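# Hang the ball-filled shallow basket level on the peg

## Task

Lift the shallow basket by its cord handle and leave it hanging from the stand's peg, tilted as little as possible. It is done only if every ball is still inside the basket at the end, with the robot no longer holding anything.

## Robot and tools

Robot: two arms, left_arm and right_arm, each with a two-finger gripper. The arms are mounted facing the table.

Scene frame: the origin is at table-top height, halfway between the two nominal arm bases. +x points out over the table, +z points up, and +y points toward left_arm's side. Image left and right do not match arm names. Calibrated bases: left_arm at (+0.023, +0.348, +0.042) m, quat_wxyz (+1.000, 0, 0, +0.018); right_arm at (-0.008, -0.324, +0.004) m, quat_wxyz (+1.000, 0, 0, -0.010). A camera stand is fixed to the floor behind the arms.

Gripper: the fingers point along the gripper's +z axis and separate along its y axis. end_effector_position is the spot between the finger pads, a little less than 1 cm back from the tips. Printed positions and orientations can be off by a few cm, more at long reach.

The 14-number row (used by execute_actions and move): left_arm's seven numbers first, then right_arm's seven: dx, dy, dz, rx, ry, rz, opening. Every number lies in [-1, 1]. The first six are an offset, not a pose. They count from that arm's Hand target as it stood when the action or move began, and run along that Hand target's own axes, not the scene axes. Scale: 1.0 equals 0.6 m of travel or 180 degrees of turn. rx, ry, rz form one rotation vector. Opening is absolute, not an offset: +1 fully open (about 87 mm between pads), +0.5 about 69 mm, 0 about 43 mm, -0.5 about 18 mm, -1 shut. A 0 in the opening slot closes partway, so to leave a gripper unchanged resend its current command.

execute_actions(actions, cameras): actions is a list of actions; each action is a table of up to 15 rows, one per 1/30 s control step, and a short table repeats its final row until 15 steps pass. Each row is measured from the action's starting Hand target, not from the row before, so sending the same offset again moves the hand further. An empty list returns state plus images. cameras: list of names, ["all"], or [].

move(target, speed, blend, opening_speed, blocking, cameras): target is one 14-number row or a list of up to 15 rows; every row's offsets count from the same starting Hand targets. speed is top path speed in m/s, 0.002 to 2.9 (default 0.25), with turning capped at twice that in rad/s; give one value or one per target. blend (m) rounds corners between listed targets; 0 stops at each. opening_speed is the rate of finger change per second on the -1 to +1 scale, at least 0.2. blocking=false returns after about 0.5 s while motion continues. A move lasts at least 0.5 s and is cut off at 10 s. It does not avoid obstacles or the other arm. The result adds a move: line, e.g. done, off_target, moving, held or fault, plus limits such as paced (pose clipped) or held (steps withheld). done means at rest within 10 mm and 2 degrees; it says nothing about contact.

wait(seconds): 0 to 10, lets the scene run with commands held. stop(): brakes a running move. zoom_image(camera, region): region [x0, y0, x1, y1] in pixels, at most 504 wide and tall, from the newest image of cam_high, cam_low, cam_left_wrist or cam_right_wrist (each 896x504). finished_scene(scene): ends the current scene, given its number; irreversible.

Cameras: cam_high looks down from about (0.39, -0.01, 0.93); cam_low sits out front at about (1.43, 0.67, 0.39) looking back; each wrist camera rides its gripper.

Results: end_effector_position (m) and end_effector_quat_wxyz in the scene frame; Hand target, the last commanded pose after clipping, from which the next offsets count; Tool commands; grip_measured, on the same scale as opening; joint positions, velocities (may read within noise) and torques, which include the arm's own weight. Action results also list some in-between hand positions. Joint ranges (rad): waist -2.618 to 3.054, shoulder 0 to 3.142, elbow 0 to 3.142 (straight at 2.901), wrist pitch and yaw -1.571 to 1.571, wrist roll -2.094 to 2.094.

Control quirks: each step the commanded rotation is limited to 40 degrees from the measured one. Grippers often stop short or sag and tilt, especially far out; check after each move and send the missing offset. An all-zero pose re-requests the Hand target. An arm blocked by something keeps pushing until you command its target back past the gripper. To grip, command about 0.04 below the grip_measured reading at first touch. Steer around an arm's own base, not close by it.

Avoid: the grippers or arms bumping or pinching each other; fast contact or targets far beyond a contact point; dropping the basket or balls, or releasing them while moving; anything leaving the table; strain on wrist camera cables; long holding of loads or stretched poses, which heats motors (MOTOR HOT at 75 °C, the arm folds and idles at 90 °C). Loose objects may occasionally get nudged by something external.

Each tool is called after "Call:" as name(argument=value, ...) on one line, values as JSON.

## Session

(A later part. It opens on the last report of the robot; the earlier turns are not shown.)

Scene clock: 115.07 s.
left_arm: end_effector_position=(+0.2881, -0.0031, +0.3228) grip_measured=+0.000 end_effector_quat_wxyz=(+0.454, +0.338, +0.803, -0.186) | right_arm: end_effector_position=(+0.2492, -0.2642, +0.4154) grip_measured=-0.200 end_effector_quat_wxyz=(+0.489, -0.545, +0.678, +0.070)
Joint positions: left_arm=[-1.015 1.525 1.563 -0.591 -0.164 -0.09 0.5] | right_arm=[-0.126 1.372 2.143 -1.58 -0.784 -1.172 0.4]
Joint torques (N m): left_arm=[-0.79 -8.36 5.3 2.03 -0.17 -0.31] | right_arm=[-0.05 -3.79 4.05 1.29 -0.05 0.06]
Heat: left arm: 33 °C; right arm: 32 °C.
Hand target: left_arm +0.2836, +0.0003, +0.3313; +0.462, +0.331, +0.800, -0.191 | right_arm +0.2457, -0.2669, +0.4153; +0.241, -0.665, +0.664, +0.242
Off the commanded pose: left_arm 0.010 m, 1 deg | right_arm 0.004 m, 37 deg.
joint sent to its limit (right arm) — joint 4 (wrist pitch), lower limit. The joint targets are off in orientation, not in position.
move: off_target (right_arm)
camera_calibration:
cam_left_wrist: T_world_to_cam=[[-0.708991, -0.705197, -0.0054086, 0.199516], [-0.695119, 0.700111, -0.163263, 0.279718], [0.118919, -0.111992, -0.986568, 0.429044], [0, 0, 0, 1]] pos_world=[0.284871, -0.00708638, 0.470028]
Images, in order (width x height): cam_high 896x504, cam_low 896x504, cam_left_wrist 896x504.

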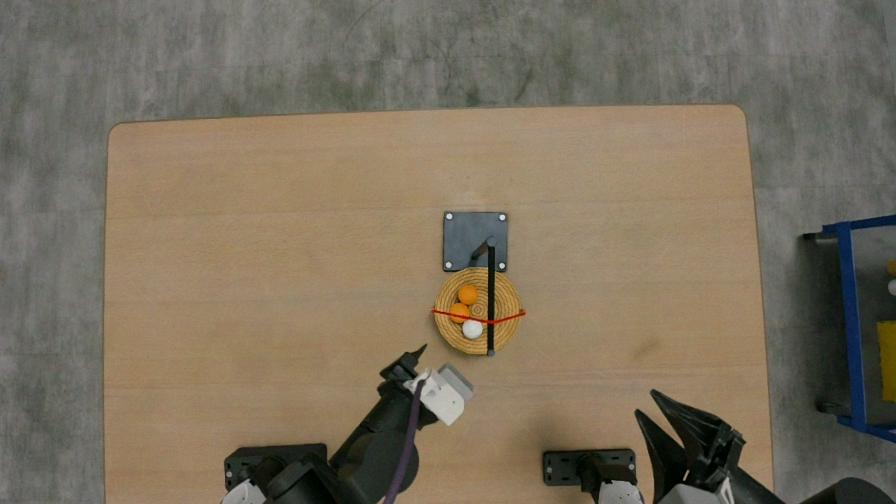

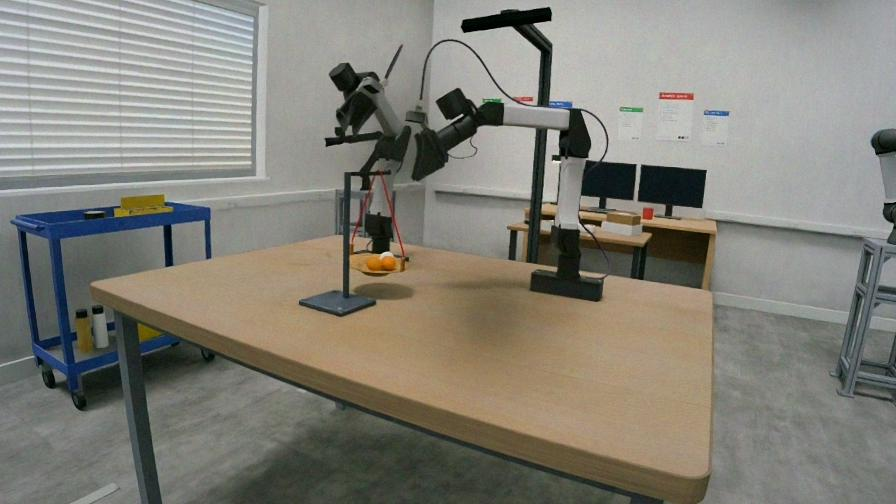

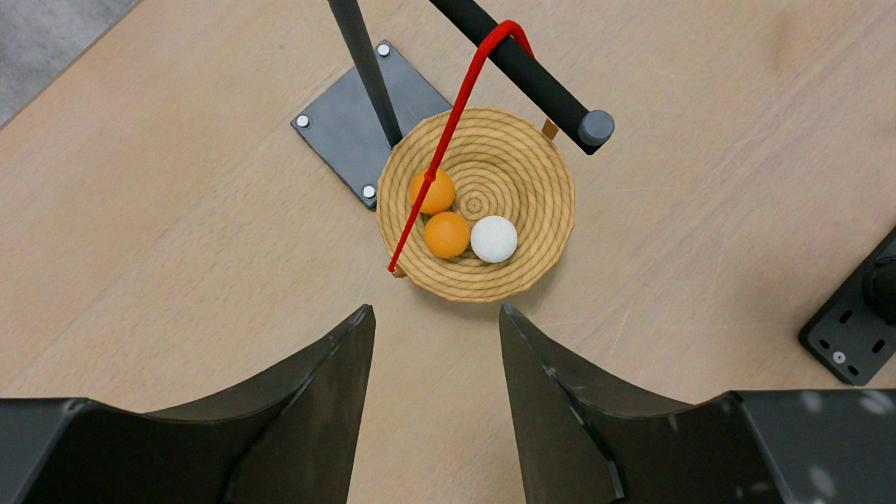

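Call:
move(target=[[0.237,0.069,0.103,0,0,0,0,0,0,0,0,0,0,-0.2]], cameras=["cam_left_wrist","cam_low"], speed=0.12)

Call:
zoom_image(camera="cam_left_wrist", region=[300, 200, 600, 400])

Scene clock: 117.60 s.
left_arm: end_effector_position=(+0.2973, +0.0432, +0.1682) grip_measured=+0.000 end_effector_quat_wxyz=(+0.447, +0.331, +0.810, -0.184) | right_arm: end_effector_position=(+0.2492, -0.2642, +0.4154) grip_measured=-0.200 end_effector_quat_wxyz=(+0.489, -0.545, +0.678, +0.070)
Joint positions: left_arm=[-0.899 1.428 0.864 0.001 -0.072 -0.048 0.5] | right_arm=[-0.126 1.372 2.143 -1.58 -0.784 -1.172 0.4]
Joint torques (N m): left_arm=[0.44 -6.64 5.37 2.3 0.07 0] | right_arm=[-0.03 -3.82 4.07 1.28 -0.05 0.07]
Heat: left arm: 34 °C; right arm: 32 °C.
Hand target: left_arm +0.3005, +0.0419, +0.1773; +0.462, +0.331, +0.800, -0.191 | right_arm +0.2457, -0.2669, +0.4153; +0.241, -0.665, +0.664, +0.242
Off the commanded pose: left_arm 0.010 m, 2 deg | right_arm 0.004 m, 37 deg.
joint sent to its limit (right arm) — joint 4 (wrist pitch), lower limit. The joint targets are off in orientation, not in position.
move: off_target (right_arm)
camera_calibration:
cam_left_wrist: T_world_to_cam=[[-0.697365, -0.716692, 0.00589412, 0.233], [-0.709503, 0.689159, -0.147193, 0.230485], [0.10143, -0.106829, -0.98909, 0.286001], [0, 0, 0, 1]] pos_world=[0.297007, 0.0387024, 0.315434]
Images, in order (width x height): cam_low 896x504, cam_left_wrist 896x504.

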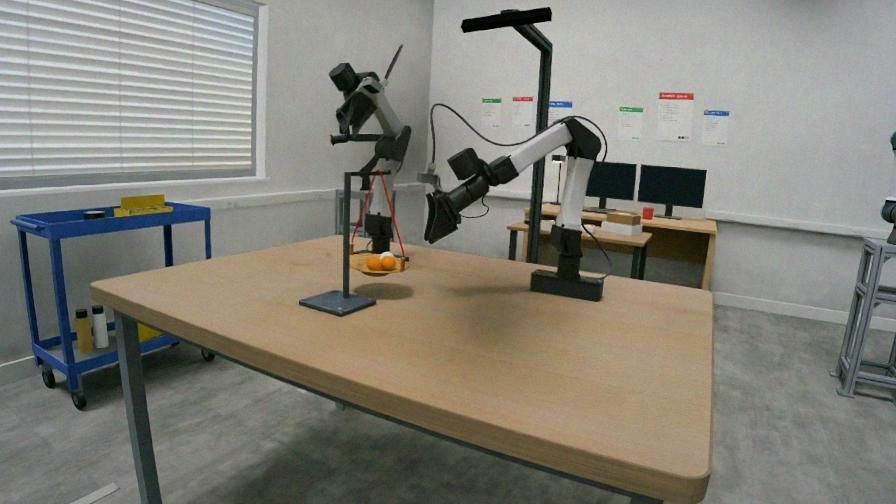

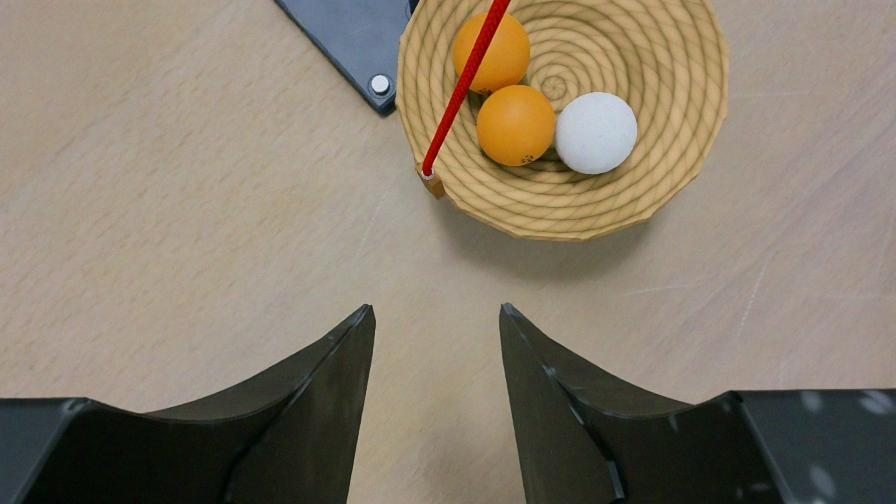

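Scaled by 1.680 from the camera's 896x504 image, which has a finer 1280x720 frame.

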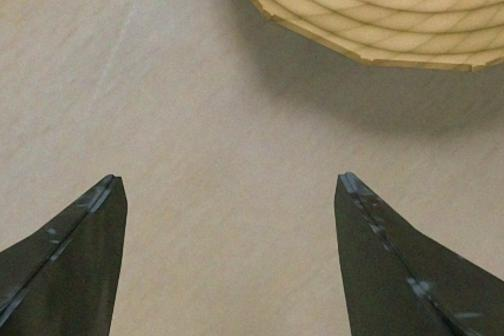

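Call:
move(target=[[-0.004,0.007,0.104,0,0,0,-0.2,0,0,0,0,0,0,-0.2]], cameras=["cam_left_wrist","cam_low"], speed=0.05)

Call:
zoom_image(camera="cam_low", region=[330, 130, 430, 280])

Scene clock: 119.73 s.
left_arm: end_effector_position=(+0.3327, +0.0137, +0.1371) grip_measured=-0.200 end_effector_quat_wxyz=(+0.446, +0.331, +0.811, -0.184) | right_arm: end_effector_position=(+0.2492, -0.2642, +0.4154) grip_measured=-0.200 end_effector_quat_wxyz=(+0.489, -0.545, +0.678, +0.070)
Joint positions: left_arm=[-0.875 1.654 0.953 0.135 -0.052 -0.036 0.4] | right_arm=[-0.126 1.372 2.143 -1.58 -0.784 -1.172 0.4]
Joint torques (N m): left_arm=[0.58 -6.13 7.62 2.26 0.08 0.01] | right_arm=[-0.05 -3.81 4.07 1.29 -0.05 0.06]
Heat: left arm: 34 °C; right arm: 31 °C.
Hand target: left_arm +0.3425, +0.0059, +0.1482; +0.462, +0.331, +0.800, -0.191 | right_arm +0.2457, -0.2669, +0.4153; +0.241, -0.665, +0.664, +0.242
Off the commanded pose: left_arm 0.017 m, 2 deg | right_arm 0.004 m, 37 deg.
joint sent to its limit (right arm) — joint 4 (wrist pitch), lower limit. The joint targets are off in orientation, not in position.
move: off_target (left_arm, right_arm)
camera_calibration:
cam_left_wrist: T_world_to_cam=[[-0.697316, -0.716738, 0.00605286, 0.236658], [-0.710014, 0.689568, -0.142743, 0.270946], [0.0981353, -0.103834, -0.989741, 0.24955], [0, 0, 0, 1]] pos_world=[0.332911, 0.00869833, 0.284233]
Images, in order (width x height): cam_low 896x504, cam_left_wrist 896x504.

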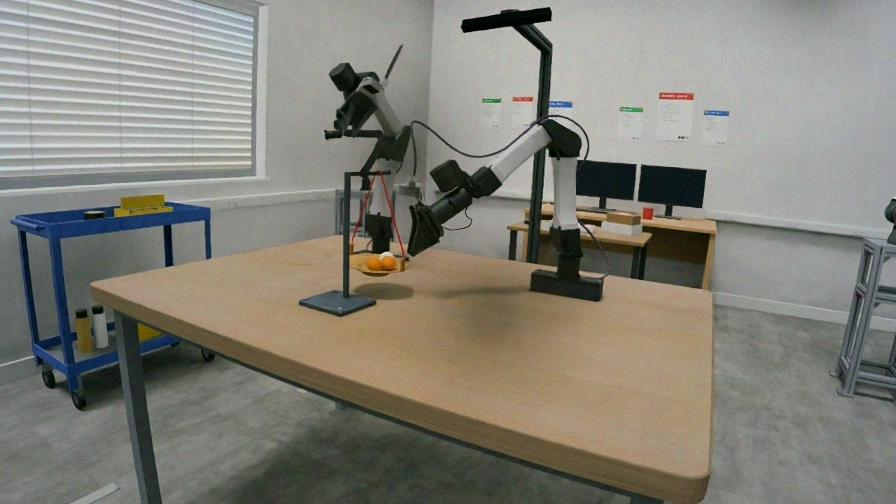

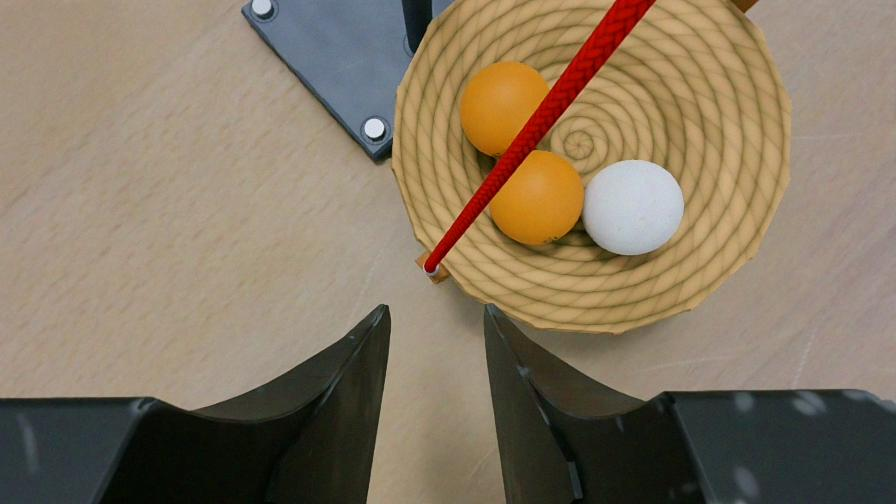

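Scaled by 3.360 from the camera's 896x504 image, which has a finer 1280x720 frame.

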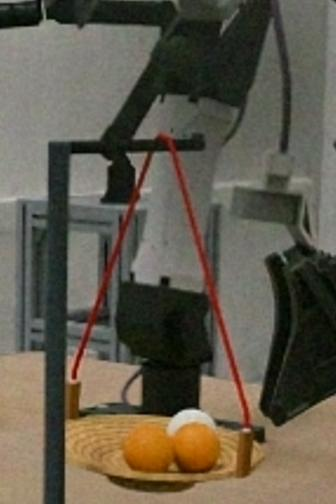

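Call:
move(target=[[0,0,0,0,0,0,-0.45,0,0,0,0,0,0,-0.2],[-0.013,0.002,0.015,0,0,0,-0.45,0,0,0,0,0,0,-0.2]], cameras=["cam_left_wrist","cam_low"], speed=0.03)

Call:
zoom_image(camera="cam_low", region=[330, 130, 430, 280])

Scene clock: 121.43 s.
left_arm: end_effector_position=(+0.3436, +0.0042, +0.1423) grip_measured=-0.450 end_effector_quat_wxyz=(+0.451, +0.329, +0.808, -0.187) | right_arm: end_effector_position=(+0.2492, -0.2642, +0.4154) grip_measured=-0.200 end_effector_quat_wxyz=(+0.489, -0.545, +0.678, +0.070)
Joint positions: left_arm=[-0.87 1.692 1.006 0.136 -0.047 -0.034 0.275] | right_arm=[-0.126 1.372 2.143 -1.58 -0.784 -1.172 0.4]
Joint torques (N m): left_arm=[0.55 -6.32 7.77 2.15 0.05 0] | right_arm=[-0.05 -3.81 4.05 1.29 -0.05 0.06]
Heat: left arm: 34 °C; right arm: 31 °C.
Hand target: left_arm +0.3516, -0.0015, +0.1504; +0.462, +0.331, +0.800, -0.191 | right_arm +0.2457, -0.2669, +0.4153; +0.241, -0.665, +0.664, +0.242
Off the commanded pose: left_arm 0.013 m, 2 deg | right_arm 0.004 m, 37 deg.
joint sent to its limit (right arm) — joint 4 (wrist pitch), lower limit. The joint targets are off in orientation, not in position.
move: off_target (left_arm, right_arm)
camera_calibration:
cam_left_wrist: T_world_to_cam=[[-0.697258, -0.716781, 0.00750129, 0.237153], [-0.708663, 0.687713, -0.157631, 0.287586], [0.107828, -0.115225, -0.98747, 0.249104], [0, 0, 0, 1]] pos_world=[0.342298, 0.000913659, 0.289536]
Images, in order (width x height): cam_low 896x504, cam_left_wrist 896x504.

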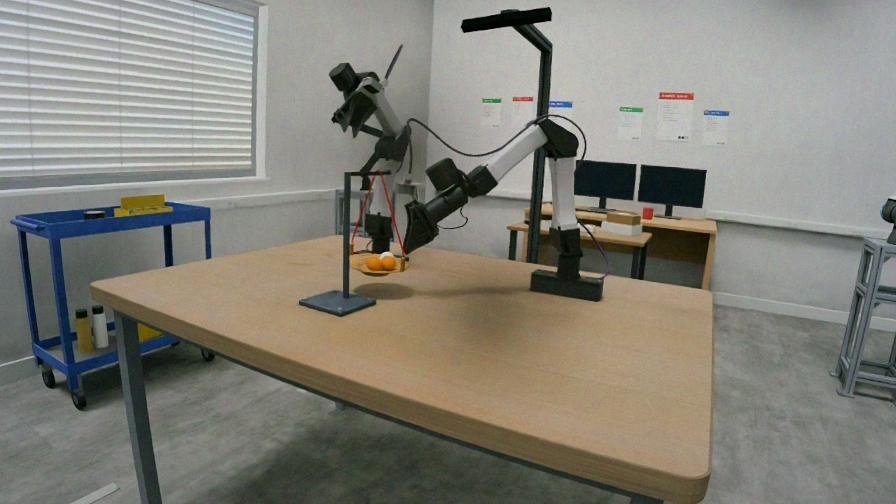

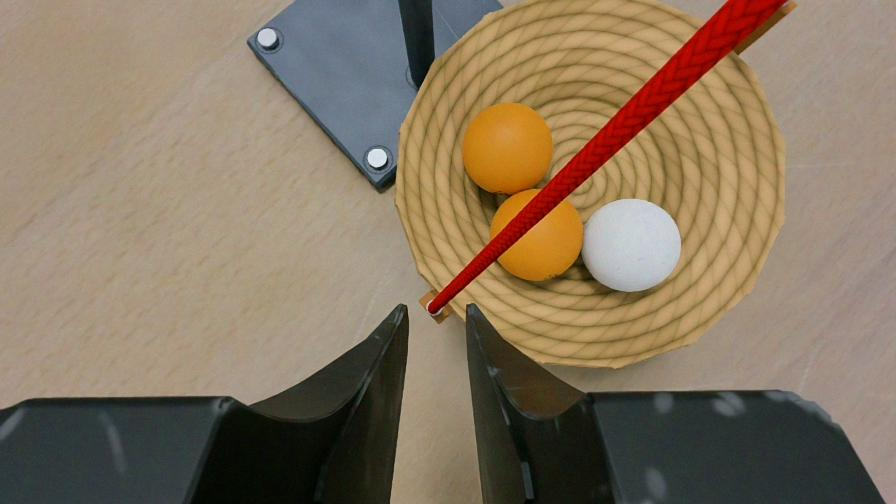

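Scaled by 3.360 from the camera's 896x504 image, which has a finer 1280x720 frame.

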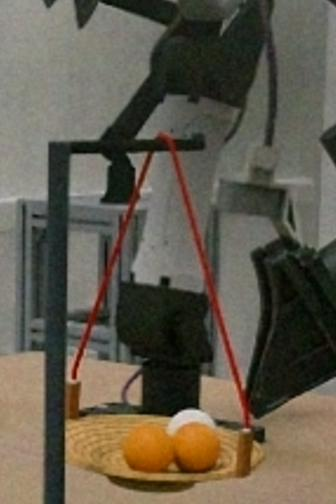

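Call:
move(target=[[0.026,0,0.020,0,0,0,-0.45,0,0,0,0,0,0,-0.2]], cameras=["cam_left_wrist","cam_low"], speed=0.03)

Call:
zoom_image(camera="cam_low", region=[330, 130, 430, 280])

Scene clock: 122.83 s.
left_arm: end_effector_position=(+0.3500, -0.0029, +0.1332) grip_measured=-0.450 end_effector_quat_wxyz=(+0.458, +0.328, +0.804, -0.190) | right_arm: end_effector_position=(+0.2492, -0.2642, +0.4154) grip_measured=-0.200 end_effector_quat_wxyz=(+0.489, -0.545, +0.678, +0.070)
Joint positions: left_arm=[-0.87 1.739 1.006 0.199 -0.047 -0.034 0.275] | right_arm=[-0.126 1.372 2.143 -1.58 -0.784 -1.172 0.4]
Joint torques (N m): left_arm=[0.51 -6.68 5.15 2.25 0.09 0] | right_arm=[-0.05 -3.81 4.07 1.28 -0.05 0.07]
Heat: left arm: 34 °C; right arm: 31 °C.
Hand target: left_arm +0.3535, -0.0034, +0.1309; +0.462, +0.331, +0.800, -0.192 | right_arm +0.2457, -0.2669, +0.4153; +0.241, -0.665, +0.664, +0.242
Off the commanded pose: left_arm 0.004 m, 1 deg | right_arm 0.004 m, 37 deg.
joint sent to its limit (right arm) — joint 4 (wrist pitch), lower limit. The joint targets are off in orientation, not in position.
move: off_target (right_arm)
camera_calibration:
cam_left_wrist: T_world_to_cam=[[-0.697523, -0.716509, 0.00876299, 0.236509], [-0.706659, 0.685806, -0.174079, 0.297102], [0.118719, -0.127617, -0.984693, 0.234481], [0, 0, 0, 1]] pos_world=[0.347083, -0.00436947, 0.280539]
Images, in order (width x height): cam_low 896x504, cam_left_wrist 896x504.

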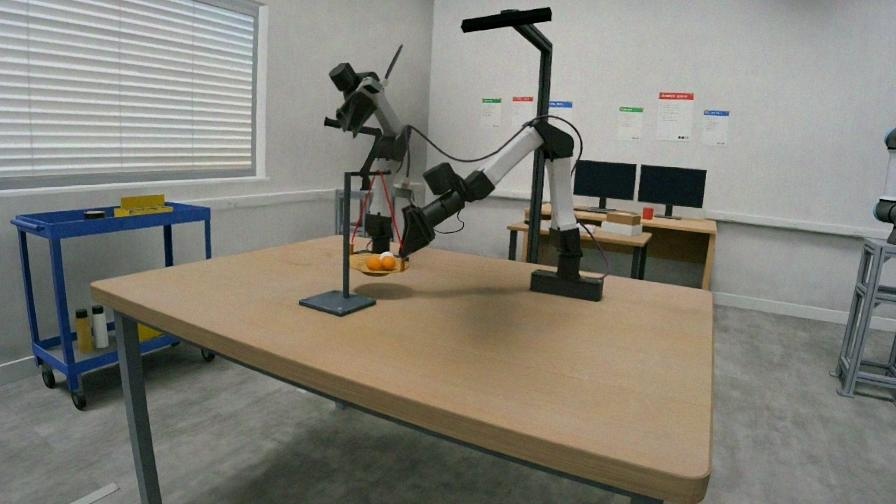

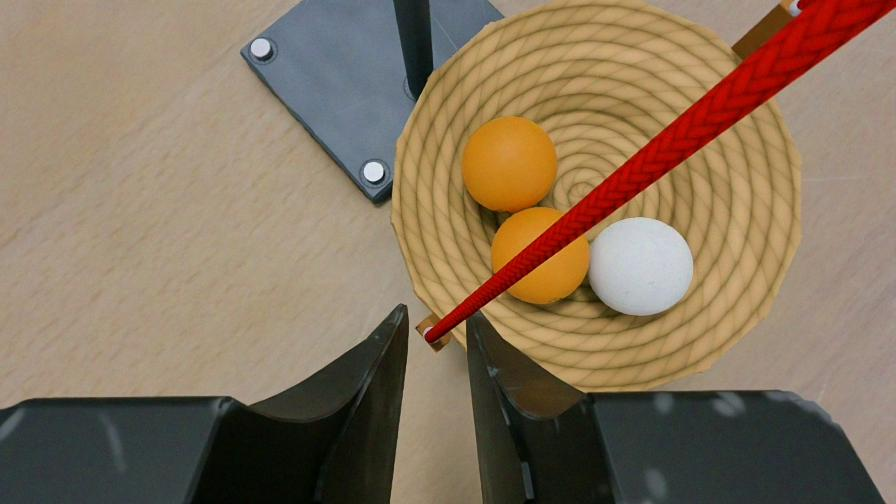

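Scaled by 3.360 from the camera's 896x504 image, which has a finer 1280x720 frame.

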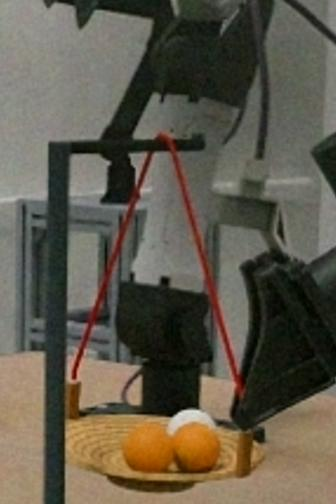

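Call:
move(target=[[0.011,0,0.001,0,0,0,-0.45,0,0,0,0,0,0,-0.2],[0.011,0,0.001,0,0,0,-0.95,0,0,0,0,0,0,-0.2]], cameras=["cam_left_wrist","cam_low"], speed=0.03, opening_speed=0.3)

Call:
zoom_image(camera="cam_low", region=[330, 130, 430, 280])

Scene clock: 125.90 s.
left_arm: end_effector_position=(+0.3500, -0.0020, +0.1307) grip_measured=-0.852 end_effector_quat_wxyz=(+0.463, +0.326, +0.801, -0.192) | right_arm: end_effector_position=(+0.2492, -0.2642, +0.4154) grip_measured=-0.200 end_effector_quat_wxyz=(+0.489, -0.545, +0.678, +0.070)
Joint positions: left_arm=[-0.868 1.739 0.983 0.235 -0.046 -0.033 0.074] | right_arm=[-0.126 1.372 2.143 -1.58 -0.784 -1.172 0.4]
Joint torques (N m): left_arm=[0.35 -6.61 5 2.21 0.1 -0.01] | right_arm=[-0.05 -3.81 4.08 1.29 -0.05 0.06]
Heat: left arm: 34 °C; right arm: 31 °C.
Hand target: left_arm +0.3515, -0.0014, +0.1249; +0.462, +0.331, +0.800, -0.191 | right_arm +0.2457, -0.2669, +0.4153; +0.241, -0.665, +0.664, +0.242
Off the commanded pose: left_arm 0.006 m, 1 deg | right_arm 0.004 m, 37 deg.
joint sent to its limit (right arm) — joint 4 (wrist pitch), lower limit. The joint targets are off in orientation, not in position.
move: off_target (right_arm)
camera_calibration:
cam_left_wrist: T_world_to_cam=[[-0.696944, -0.717064, 0.00940238, 0.236967], [-0.705643, 0.683388, -0.187211, 0.297362], [0.127817, -0.13711, -0.982275, 0.22855], [0, 0, 0, 1]] pos_world=[0.345771, -0.00195678, 0.27794]
Images, in order (width x height): cam_low 896x504, cam_left_wrist 896x504.

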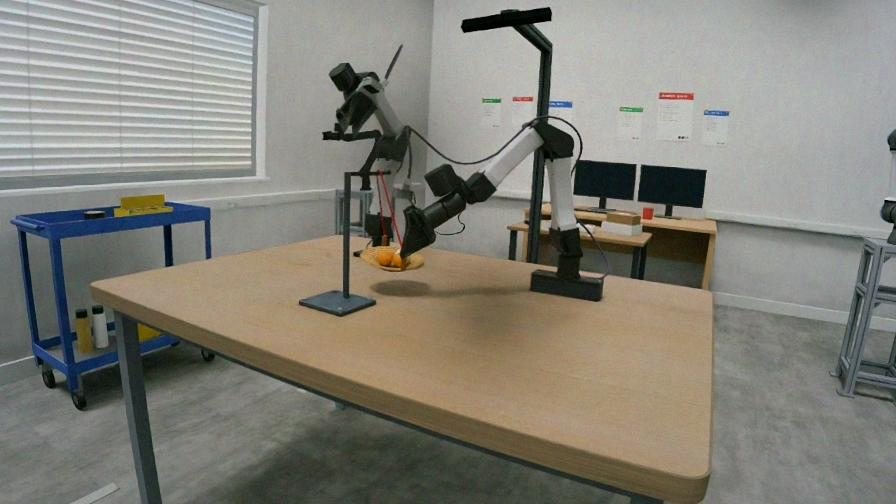

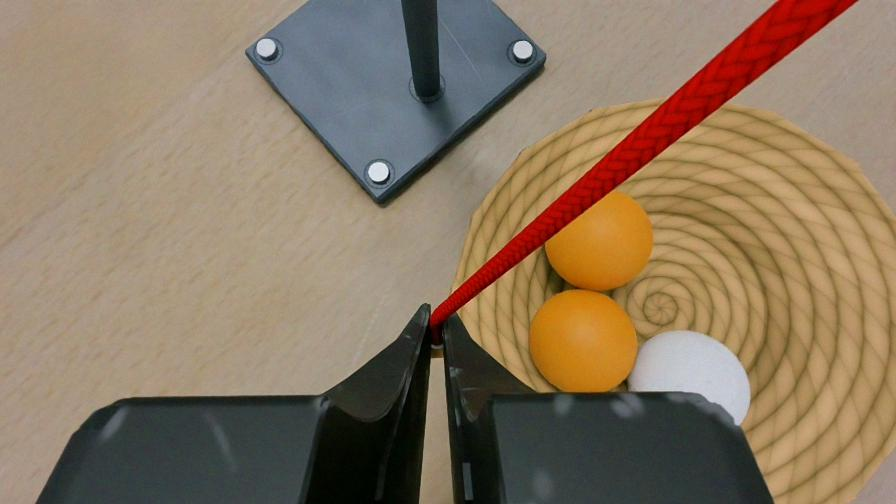

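Scaled by 3.360 from the camera's 896x504 image, which has a finer 1280x720 frame.

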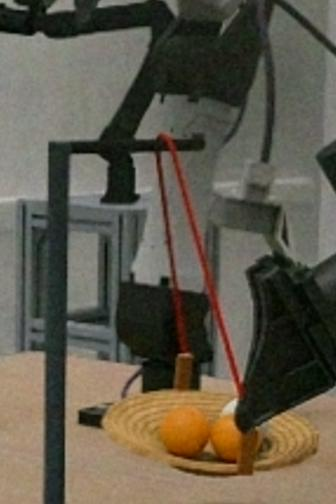

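Call:
move(target=[[-0.016,0,-0.009,0,0,0,-0.95,0,0,0,0,0,0,-0.2]], cameras=["cam_left_wrist","cam_low"], speed=0.02)

Call:
zoom_image(camera="cam_low", region=[330, 130, 430, 280])

Scene clock: 126.87 s.
left_arm: end_effector_position=(+0.3491, -0.0011, +0.1291) grip_measured=-0.852 end_effector_quat_wxyz=(+0.460, +0.327, +0.803, -0.191) | right_arm: end_effector_position=(+0.2492, -0.2642, +0.4154) grip_measured=-0.200 end_effector_quat_wxyz=(+0.489, -0.545, +0.678, +0.070)
Joint positions: left_arm=[-0.868 1.739 0.983 0.227 -0.046 -0.033 0.074] | right_arm=[-0.126 1.372 2.143 -1.58 -0.784 -1.172 0.4]
Joint torques (N m): left_arm=[0.24 -8.08 6.91 1.83 0.09 -0.02] | right_arm=[-0.05 -3.81 4.07 1.29 -0.05 0.07]
Heat: left arm: 34 °C; right arm: 30 °C.
Hand target: left_arm +0.3515, -0.0016, +0.1359; +0.462, +0.331, +0.800, -0.191 | right_arm +0.2457, -0.2669, +0.4153; +0.241, -0.665, +0.664, +0.242
Off the commanded pose: left_arm 0.007 m, 1 deg | right_arm 0.004 m, 37 deg.
joint sent to its limit (right arm) — joint 4 (wrist pitch), lower limit. The joint targets are off in orientation, not in position.
move: off_target (right_arm)
camera_calibration:
cam_left_wrist: T_world_to_cam=[[-0.697132, -0.716884, 0.00915715, 0.237116], [-0.70643, 0.684675, -0.179379, 0.295062], [0.122325, -0.13152, -0.983737, 0.229414], [0, 0, 0, 1]] pos_world=[0.345679, -0.00186431, 0.27644]
Images, in order (width x height): cam_low 896x504, cam_left_wrist 896x504.

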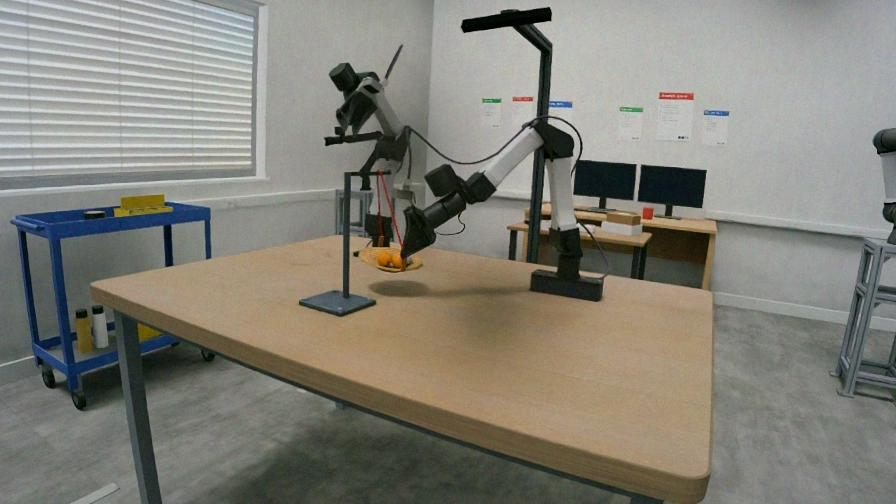

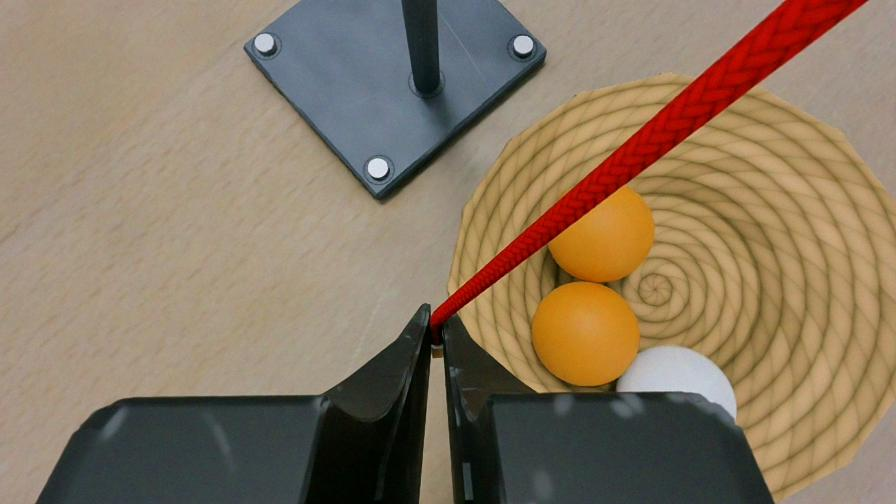

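Scaled by 3.360 from the camera's 896x504 image, which has a finer 1280x720 frame.

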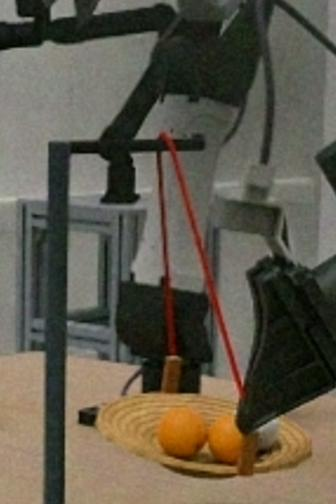

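Call:
move(target=[[0.012,0,0.007,0,0,0,-0.95,0,0,0,0,0,0,-0.2],[0.012,0,0.007,0,0,0,-0.3,0,0,0,0,0,0,-0.2]], cameras=["cam_left_wrist","cam_low"], speed=0.02, opening_speed=0.2)

Call:
zoom_image(camera="cam_low", region=[330, 130, 430, 280])

Scene clock: 131.37 s.
left_arm: end_effector_position=(+0.3492, -0.0014, +0.1296) grip_measured=-0.300 end_effector_quat_wxyz=(+0.461, +0.327, +0.803, -0.192) | right_arm: end_effector_position=(+0.2492, -0.2642, +0.4154) grip_measured=-0.200 end_effector_quat_wxyz=(+0.489, -0.545, +0.678, +0.070)
Joint positions: left_arm=[-0.868 1.739 0.983 0.23 -0.045 -0.033 0.35] | right_arm=[-0.126 1.372 2.143 -1.58 -0.784 -1.172 0.4]
Joint torques (N m): left_arm=[0.31 -6.93 5.45 2.18 0.06 -0.01] | right_arm=[-0.08 -3.81 4.05 1.28 -0.05 0.07]
Heat: left arm: 35 °C; right arm: 30 °C.
Hand target: left_arm +0.3516, -0.0016, +0.1277; +0.462, +0.331, +0.800, -0.192 | right_arm +0.2457, -0.2669, +0.4153; +0.241, -0.665, +0.664, +0.242
Off the commanded pose: left_arm 0.003 m, 1 deg | right_arm 0.004 m, 37 deg.
joint sent to its limit (right arm) — joint 4 (wrist pitch), lower limit. The joint targets are off in orientation, not in position.
move: off_target (right_arm)
camera_calibration:
cam_left_wrist: T_world_to_cam=[[-0.697623, -0.716399, 0.00971325, 0.237058], [-0.705754, 0.684795, -0.181568, 0.295571], [0.123424, -0.133522, -0.98333, 0.229299], [0, 0, 0, 1]] pos_world=[0.345677, -0.00196142, 0.27684]
Images, in order (width x height): cam_low 896x504, cam_left_wrist 896x504.

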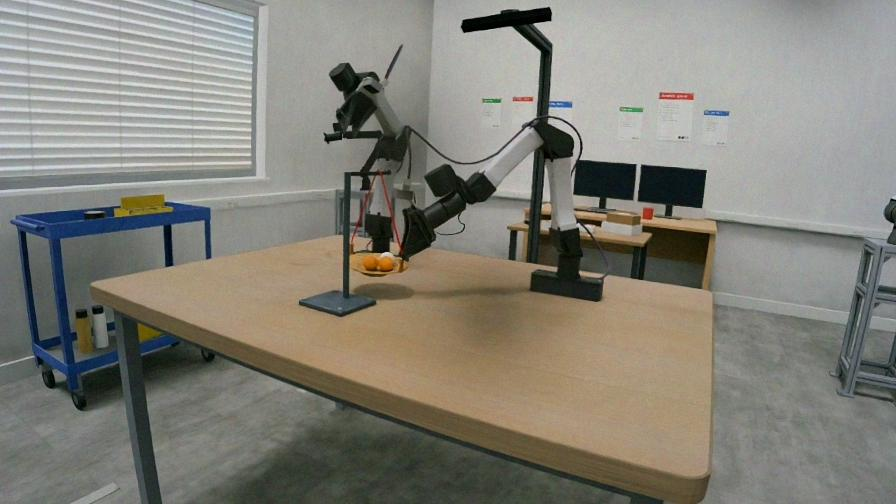

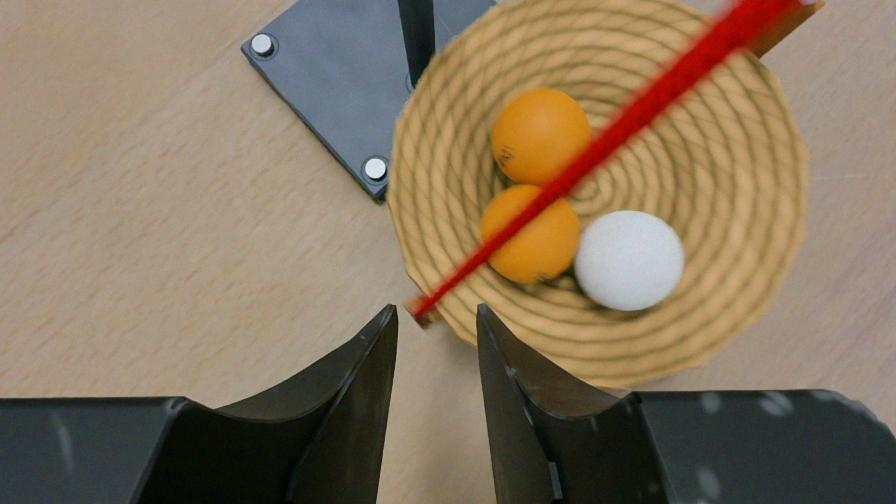

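Scaled by 3.360 from the camera's 896x504 image, which has a finer 1280x720 frame.

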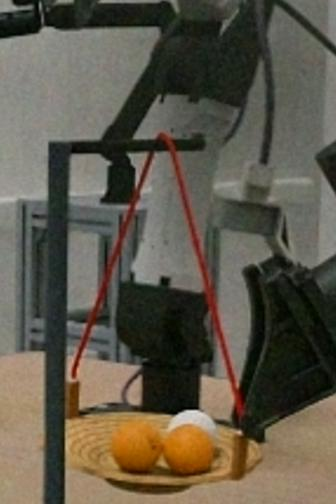

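Call:
move(target=[[0,0,-0.2,0,0,0,-0.3,0,0,0,0,0,0,-0.2]], cameras=["cam_high","cam_low"], speed=0.05)

Call:
wait(seconds=3, cameras=["cam_low"])

Call:
zoom_image(camera="cam_low", region=[330, 130, 430, 280])

Scene clock: 134.60 s.
left_arm: end_effector_position=(+0.2812, +0.0721, +0.1827) grip_measured=-0.300 end_effector_quat_wxyz=(+0.455, +0.329, +0.805, -0.190) | right_arm: end_effector_position=(+0.2492, -0.2642, +0.4154) grip_measured=-0.200 end_effector_quat_wxyz=(+0.489, -0.545, +0.678, +0.070)
Joint positions: left_arm=[-0.87 1.265 0.784 -0.059 -0.045 -0.033 0.35] | right_arm=[-0.126 1.372 2.143 -1.58 -0.784 -1.172 0.4]
Joint torques (N m): left_arm=[-1.09 -5.75 5.34 2.05 -0.11 -0.14] | right_arm=[-0.06 -3.81 4.05 1.29 -0.06 0.06]
Heat: left arm: 35 °C; right arm: 30 °C.
Hand target: left_arm +0.2781, +0.0719, +0.1877; +0.462, +0.331, +0.800, -0.192 | right_arm +0.2457, -0.2669, +0.4153; +0.241, -0.665, +0.664, +0.242
Off the commanded pose: left_arm 0.006 m, 1 deg | right_arm 0.004 m, 37 deg.
joint sent to its limit (right arm) — joint 4 (wrist pitch), lower limit. The joint targets are off in orientation, not in position.
move: off_target (right_arm)
Images, in order (width x height): cam_high 896x504, cam_low 896x504.

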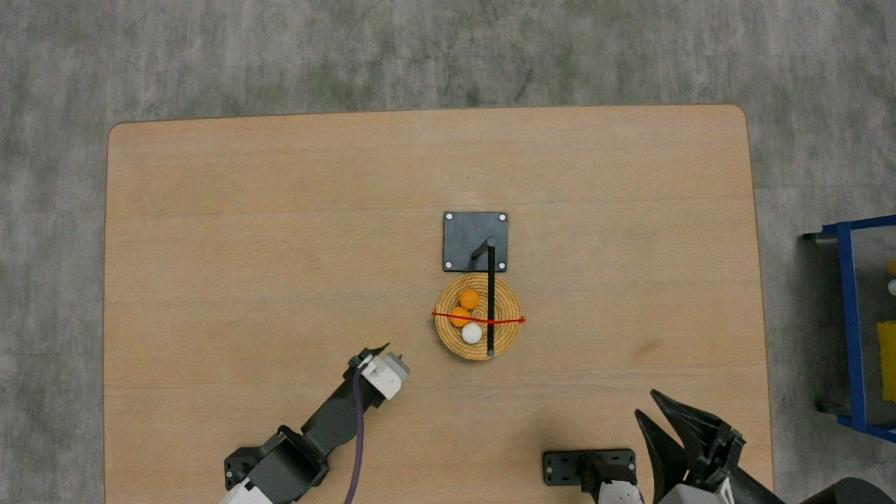

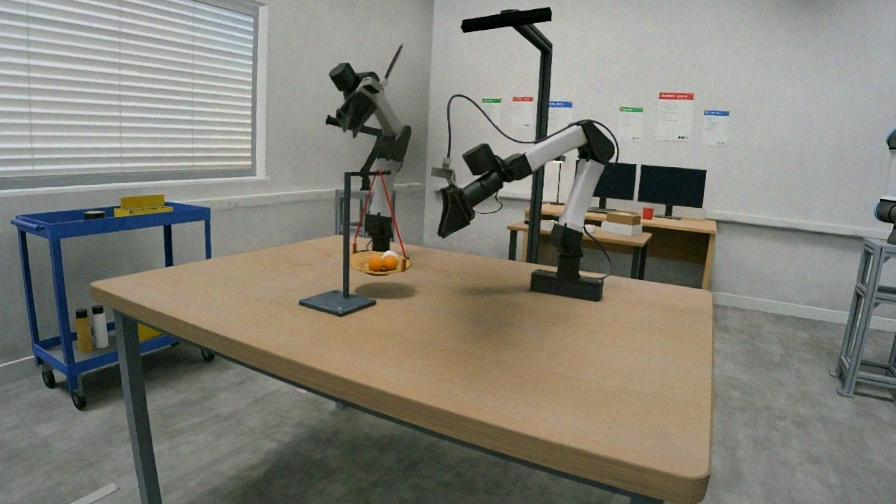

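Scene clock: 137.60 s.
left_arm: end_effector_position=(+0.2812, +0.0722, +0.1826) grip_measured=-0.300 end_effector_quat_wxyz=(+0.455, +0.329, +0.805, -0.189) | right_arm: end_effector_position=(+0.2492, -0.2642, +0.4154) grip_measured=-0.200 end_effector_quat_wxyz=(+0.489, -0.545, +0.678, +0.070)
Joint positions: left_arm=[-0.87 1.265 0.784 -0.059 -0.045 -0.033 0.35] | right_arm=[-0.126 1.372 2.143 -1.58 -0.784 -1.172 0.4]
Joint torques (N m): left_arm=[-1.02 -5.9 5.48 2.05 -0.1 -0.12] | right_arm=[-0.05 -3.81 4.07 1.29 -0.05 0.07]
Heat: left arm: 35 °C; right arm: 29 °C.
Hand target: left_arm +0.2781, +0.0719, +0.1877; +0.462, +0.331, +0.800, -0.192 | right_arm +0.2457, -0.2669, +0.4153; +0.241, -0.665, +0.664, +0.242
Tool commands: left_gripper/opening=-0.3 right_gripper/opening=-0.2
Off the commanded pose: left_arm 0.006 m, 1 deg | right_arm 0.004 m, 37 deg.
wait: 3.00 s; at rest by 0.17 s
Images, in order (width x height): cam_low 896x504.

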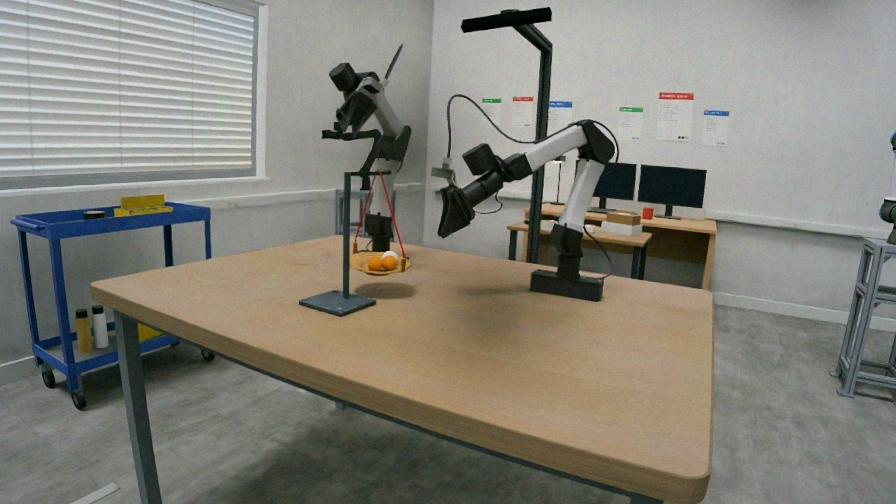

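Scaled by 3.360 from the camera's 896x504 image, which has a finer 1280x720 frame.

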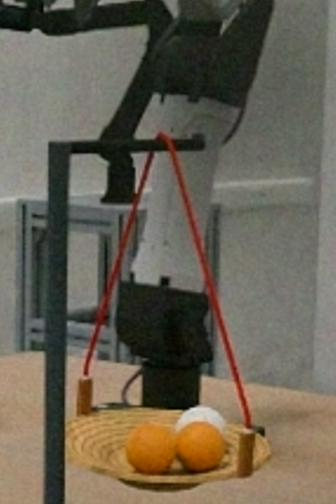

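Call:
wait(seconds=3, cameras=["cam_low"])

Call:
zoom_image(camera="cam_low", region=[330, 130, 430, 280])

Call:
finished_scene(scene=1)

Scene clock: 140.80 s.
left_arm: end_effector_position=(+0.2812, +0.0722, +0.1826) grip_measured=-0.300 end_effector_quat_wxyz=(+0.455, +0.329, +0.805, -0.189) | right_arm: end_effector_position=(+0.2492, -0.2642, +0.4154) grip_measured=-0.200 end_effector_quat_wxyz=(+0.489, -0.545, +0.678, +0.070)
Joint positions: left_arm=[-0.87 1.265 0.784 -0.059 -0.045 -0.033 0.35] | right_arm=[-0.126 1.372 2.143 -1.58 -0.784 -1.172 0.4]
Joint torques (N m): left_arm=[-1.05 -5.83 5.3 2.05 -0.1 -0.11] | right_arm=[-0.06 -3.84 4.07 1.29 -0.05 0.07]
Heat: left arm: 35 °C; right arm: 29 °C.
Hand target: left_arm +0.2781, +0.0719, +0.1877; +0.462, +0.331, +0.800, -0.192 | right_arm +0.2457, -0.2669, +0.4153; +0.241, -0.665, +0.664, +0.242
Tool commands: left_gripper/opening=-0.3 right_gripper/opening=-0.2
Off the commanded pose: left_arm 0.006 m, 1 deg | right_arm 0.004 m, 37 deg.
wait: 3.00 s; at rest from the start
Images, in order (width x height): cam_low 896x504.

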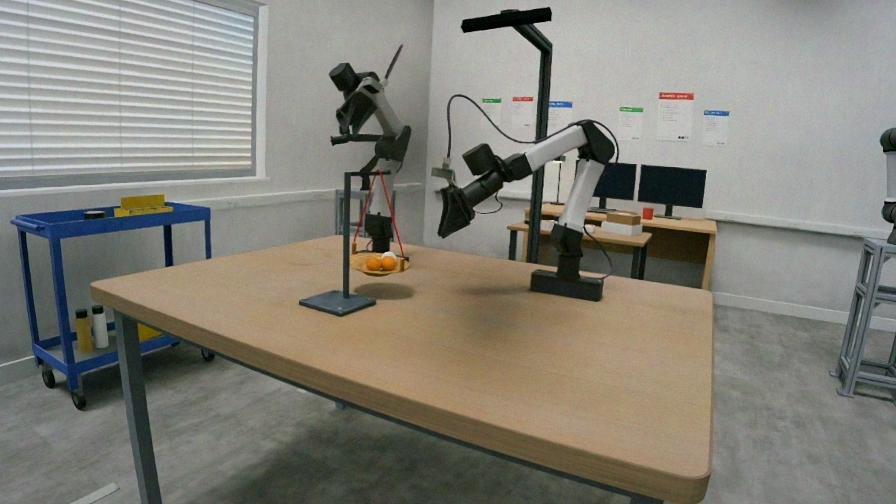

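Scaled by 3.360 from the camera's 896x504 image, which has a finer 1280x720 frame.

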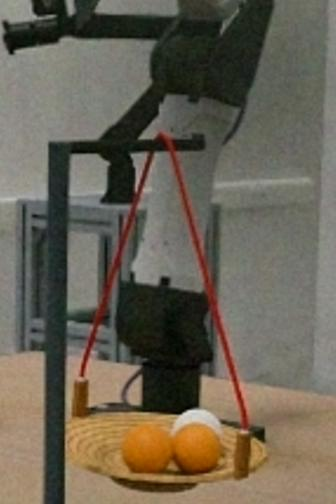

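The scene is finished.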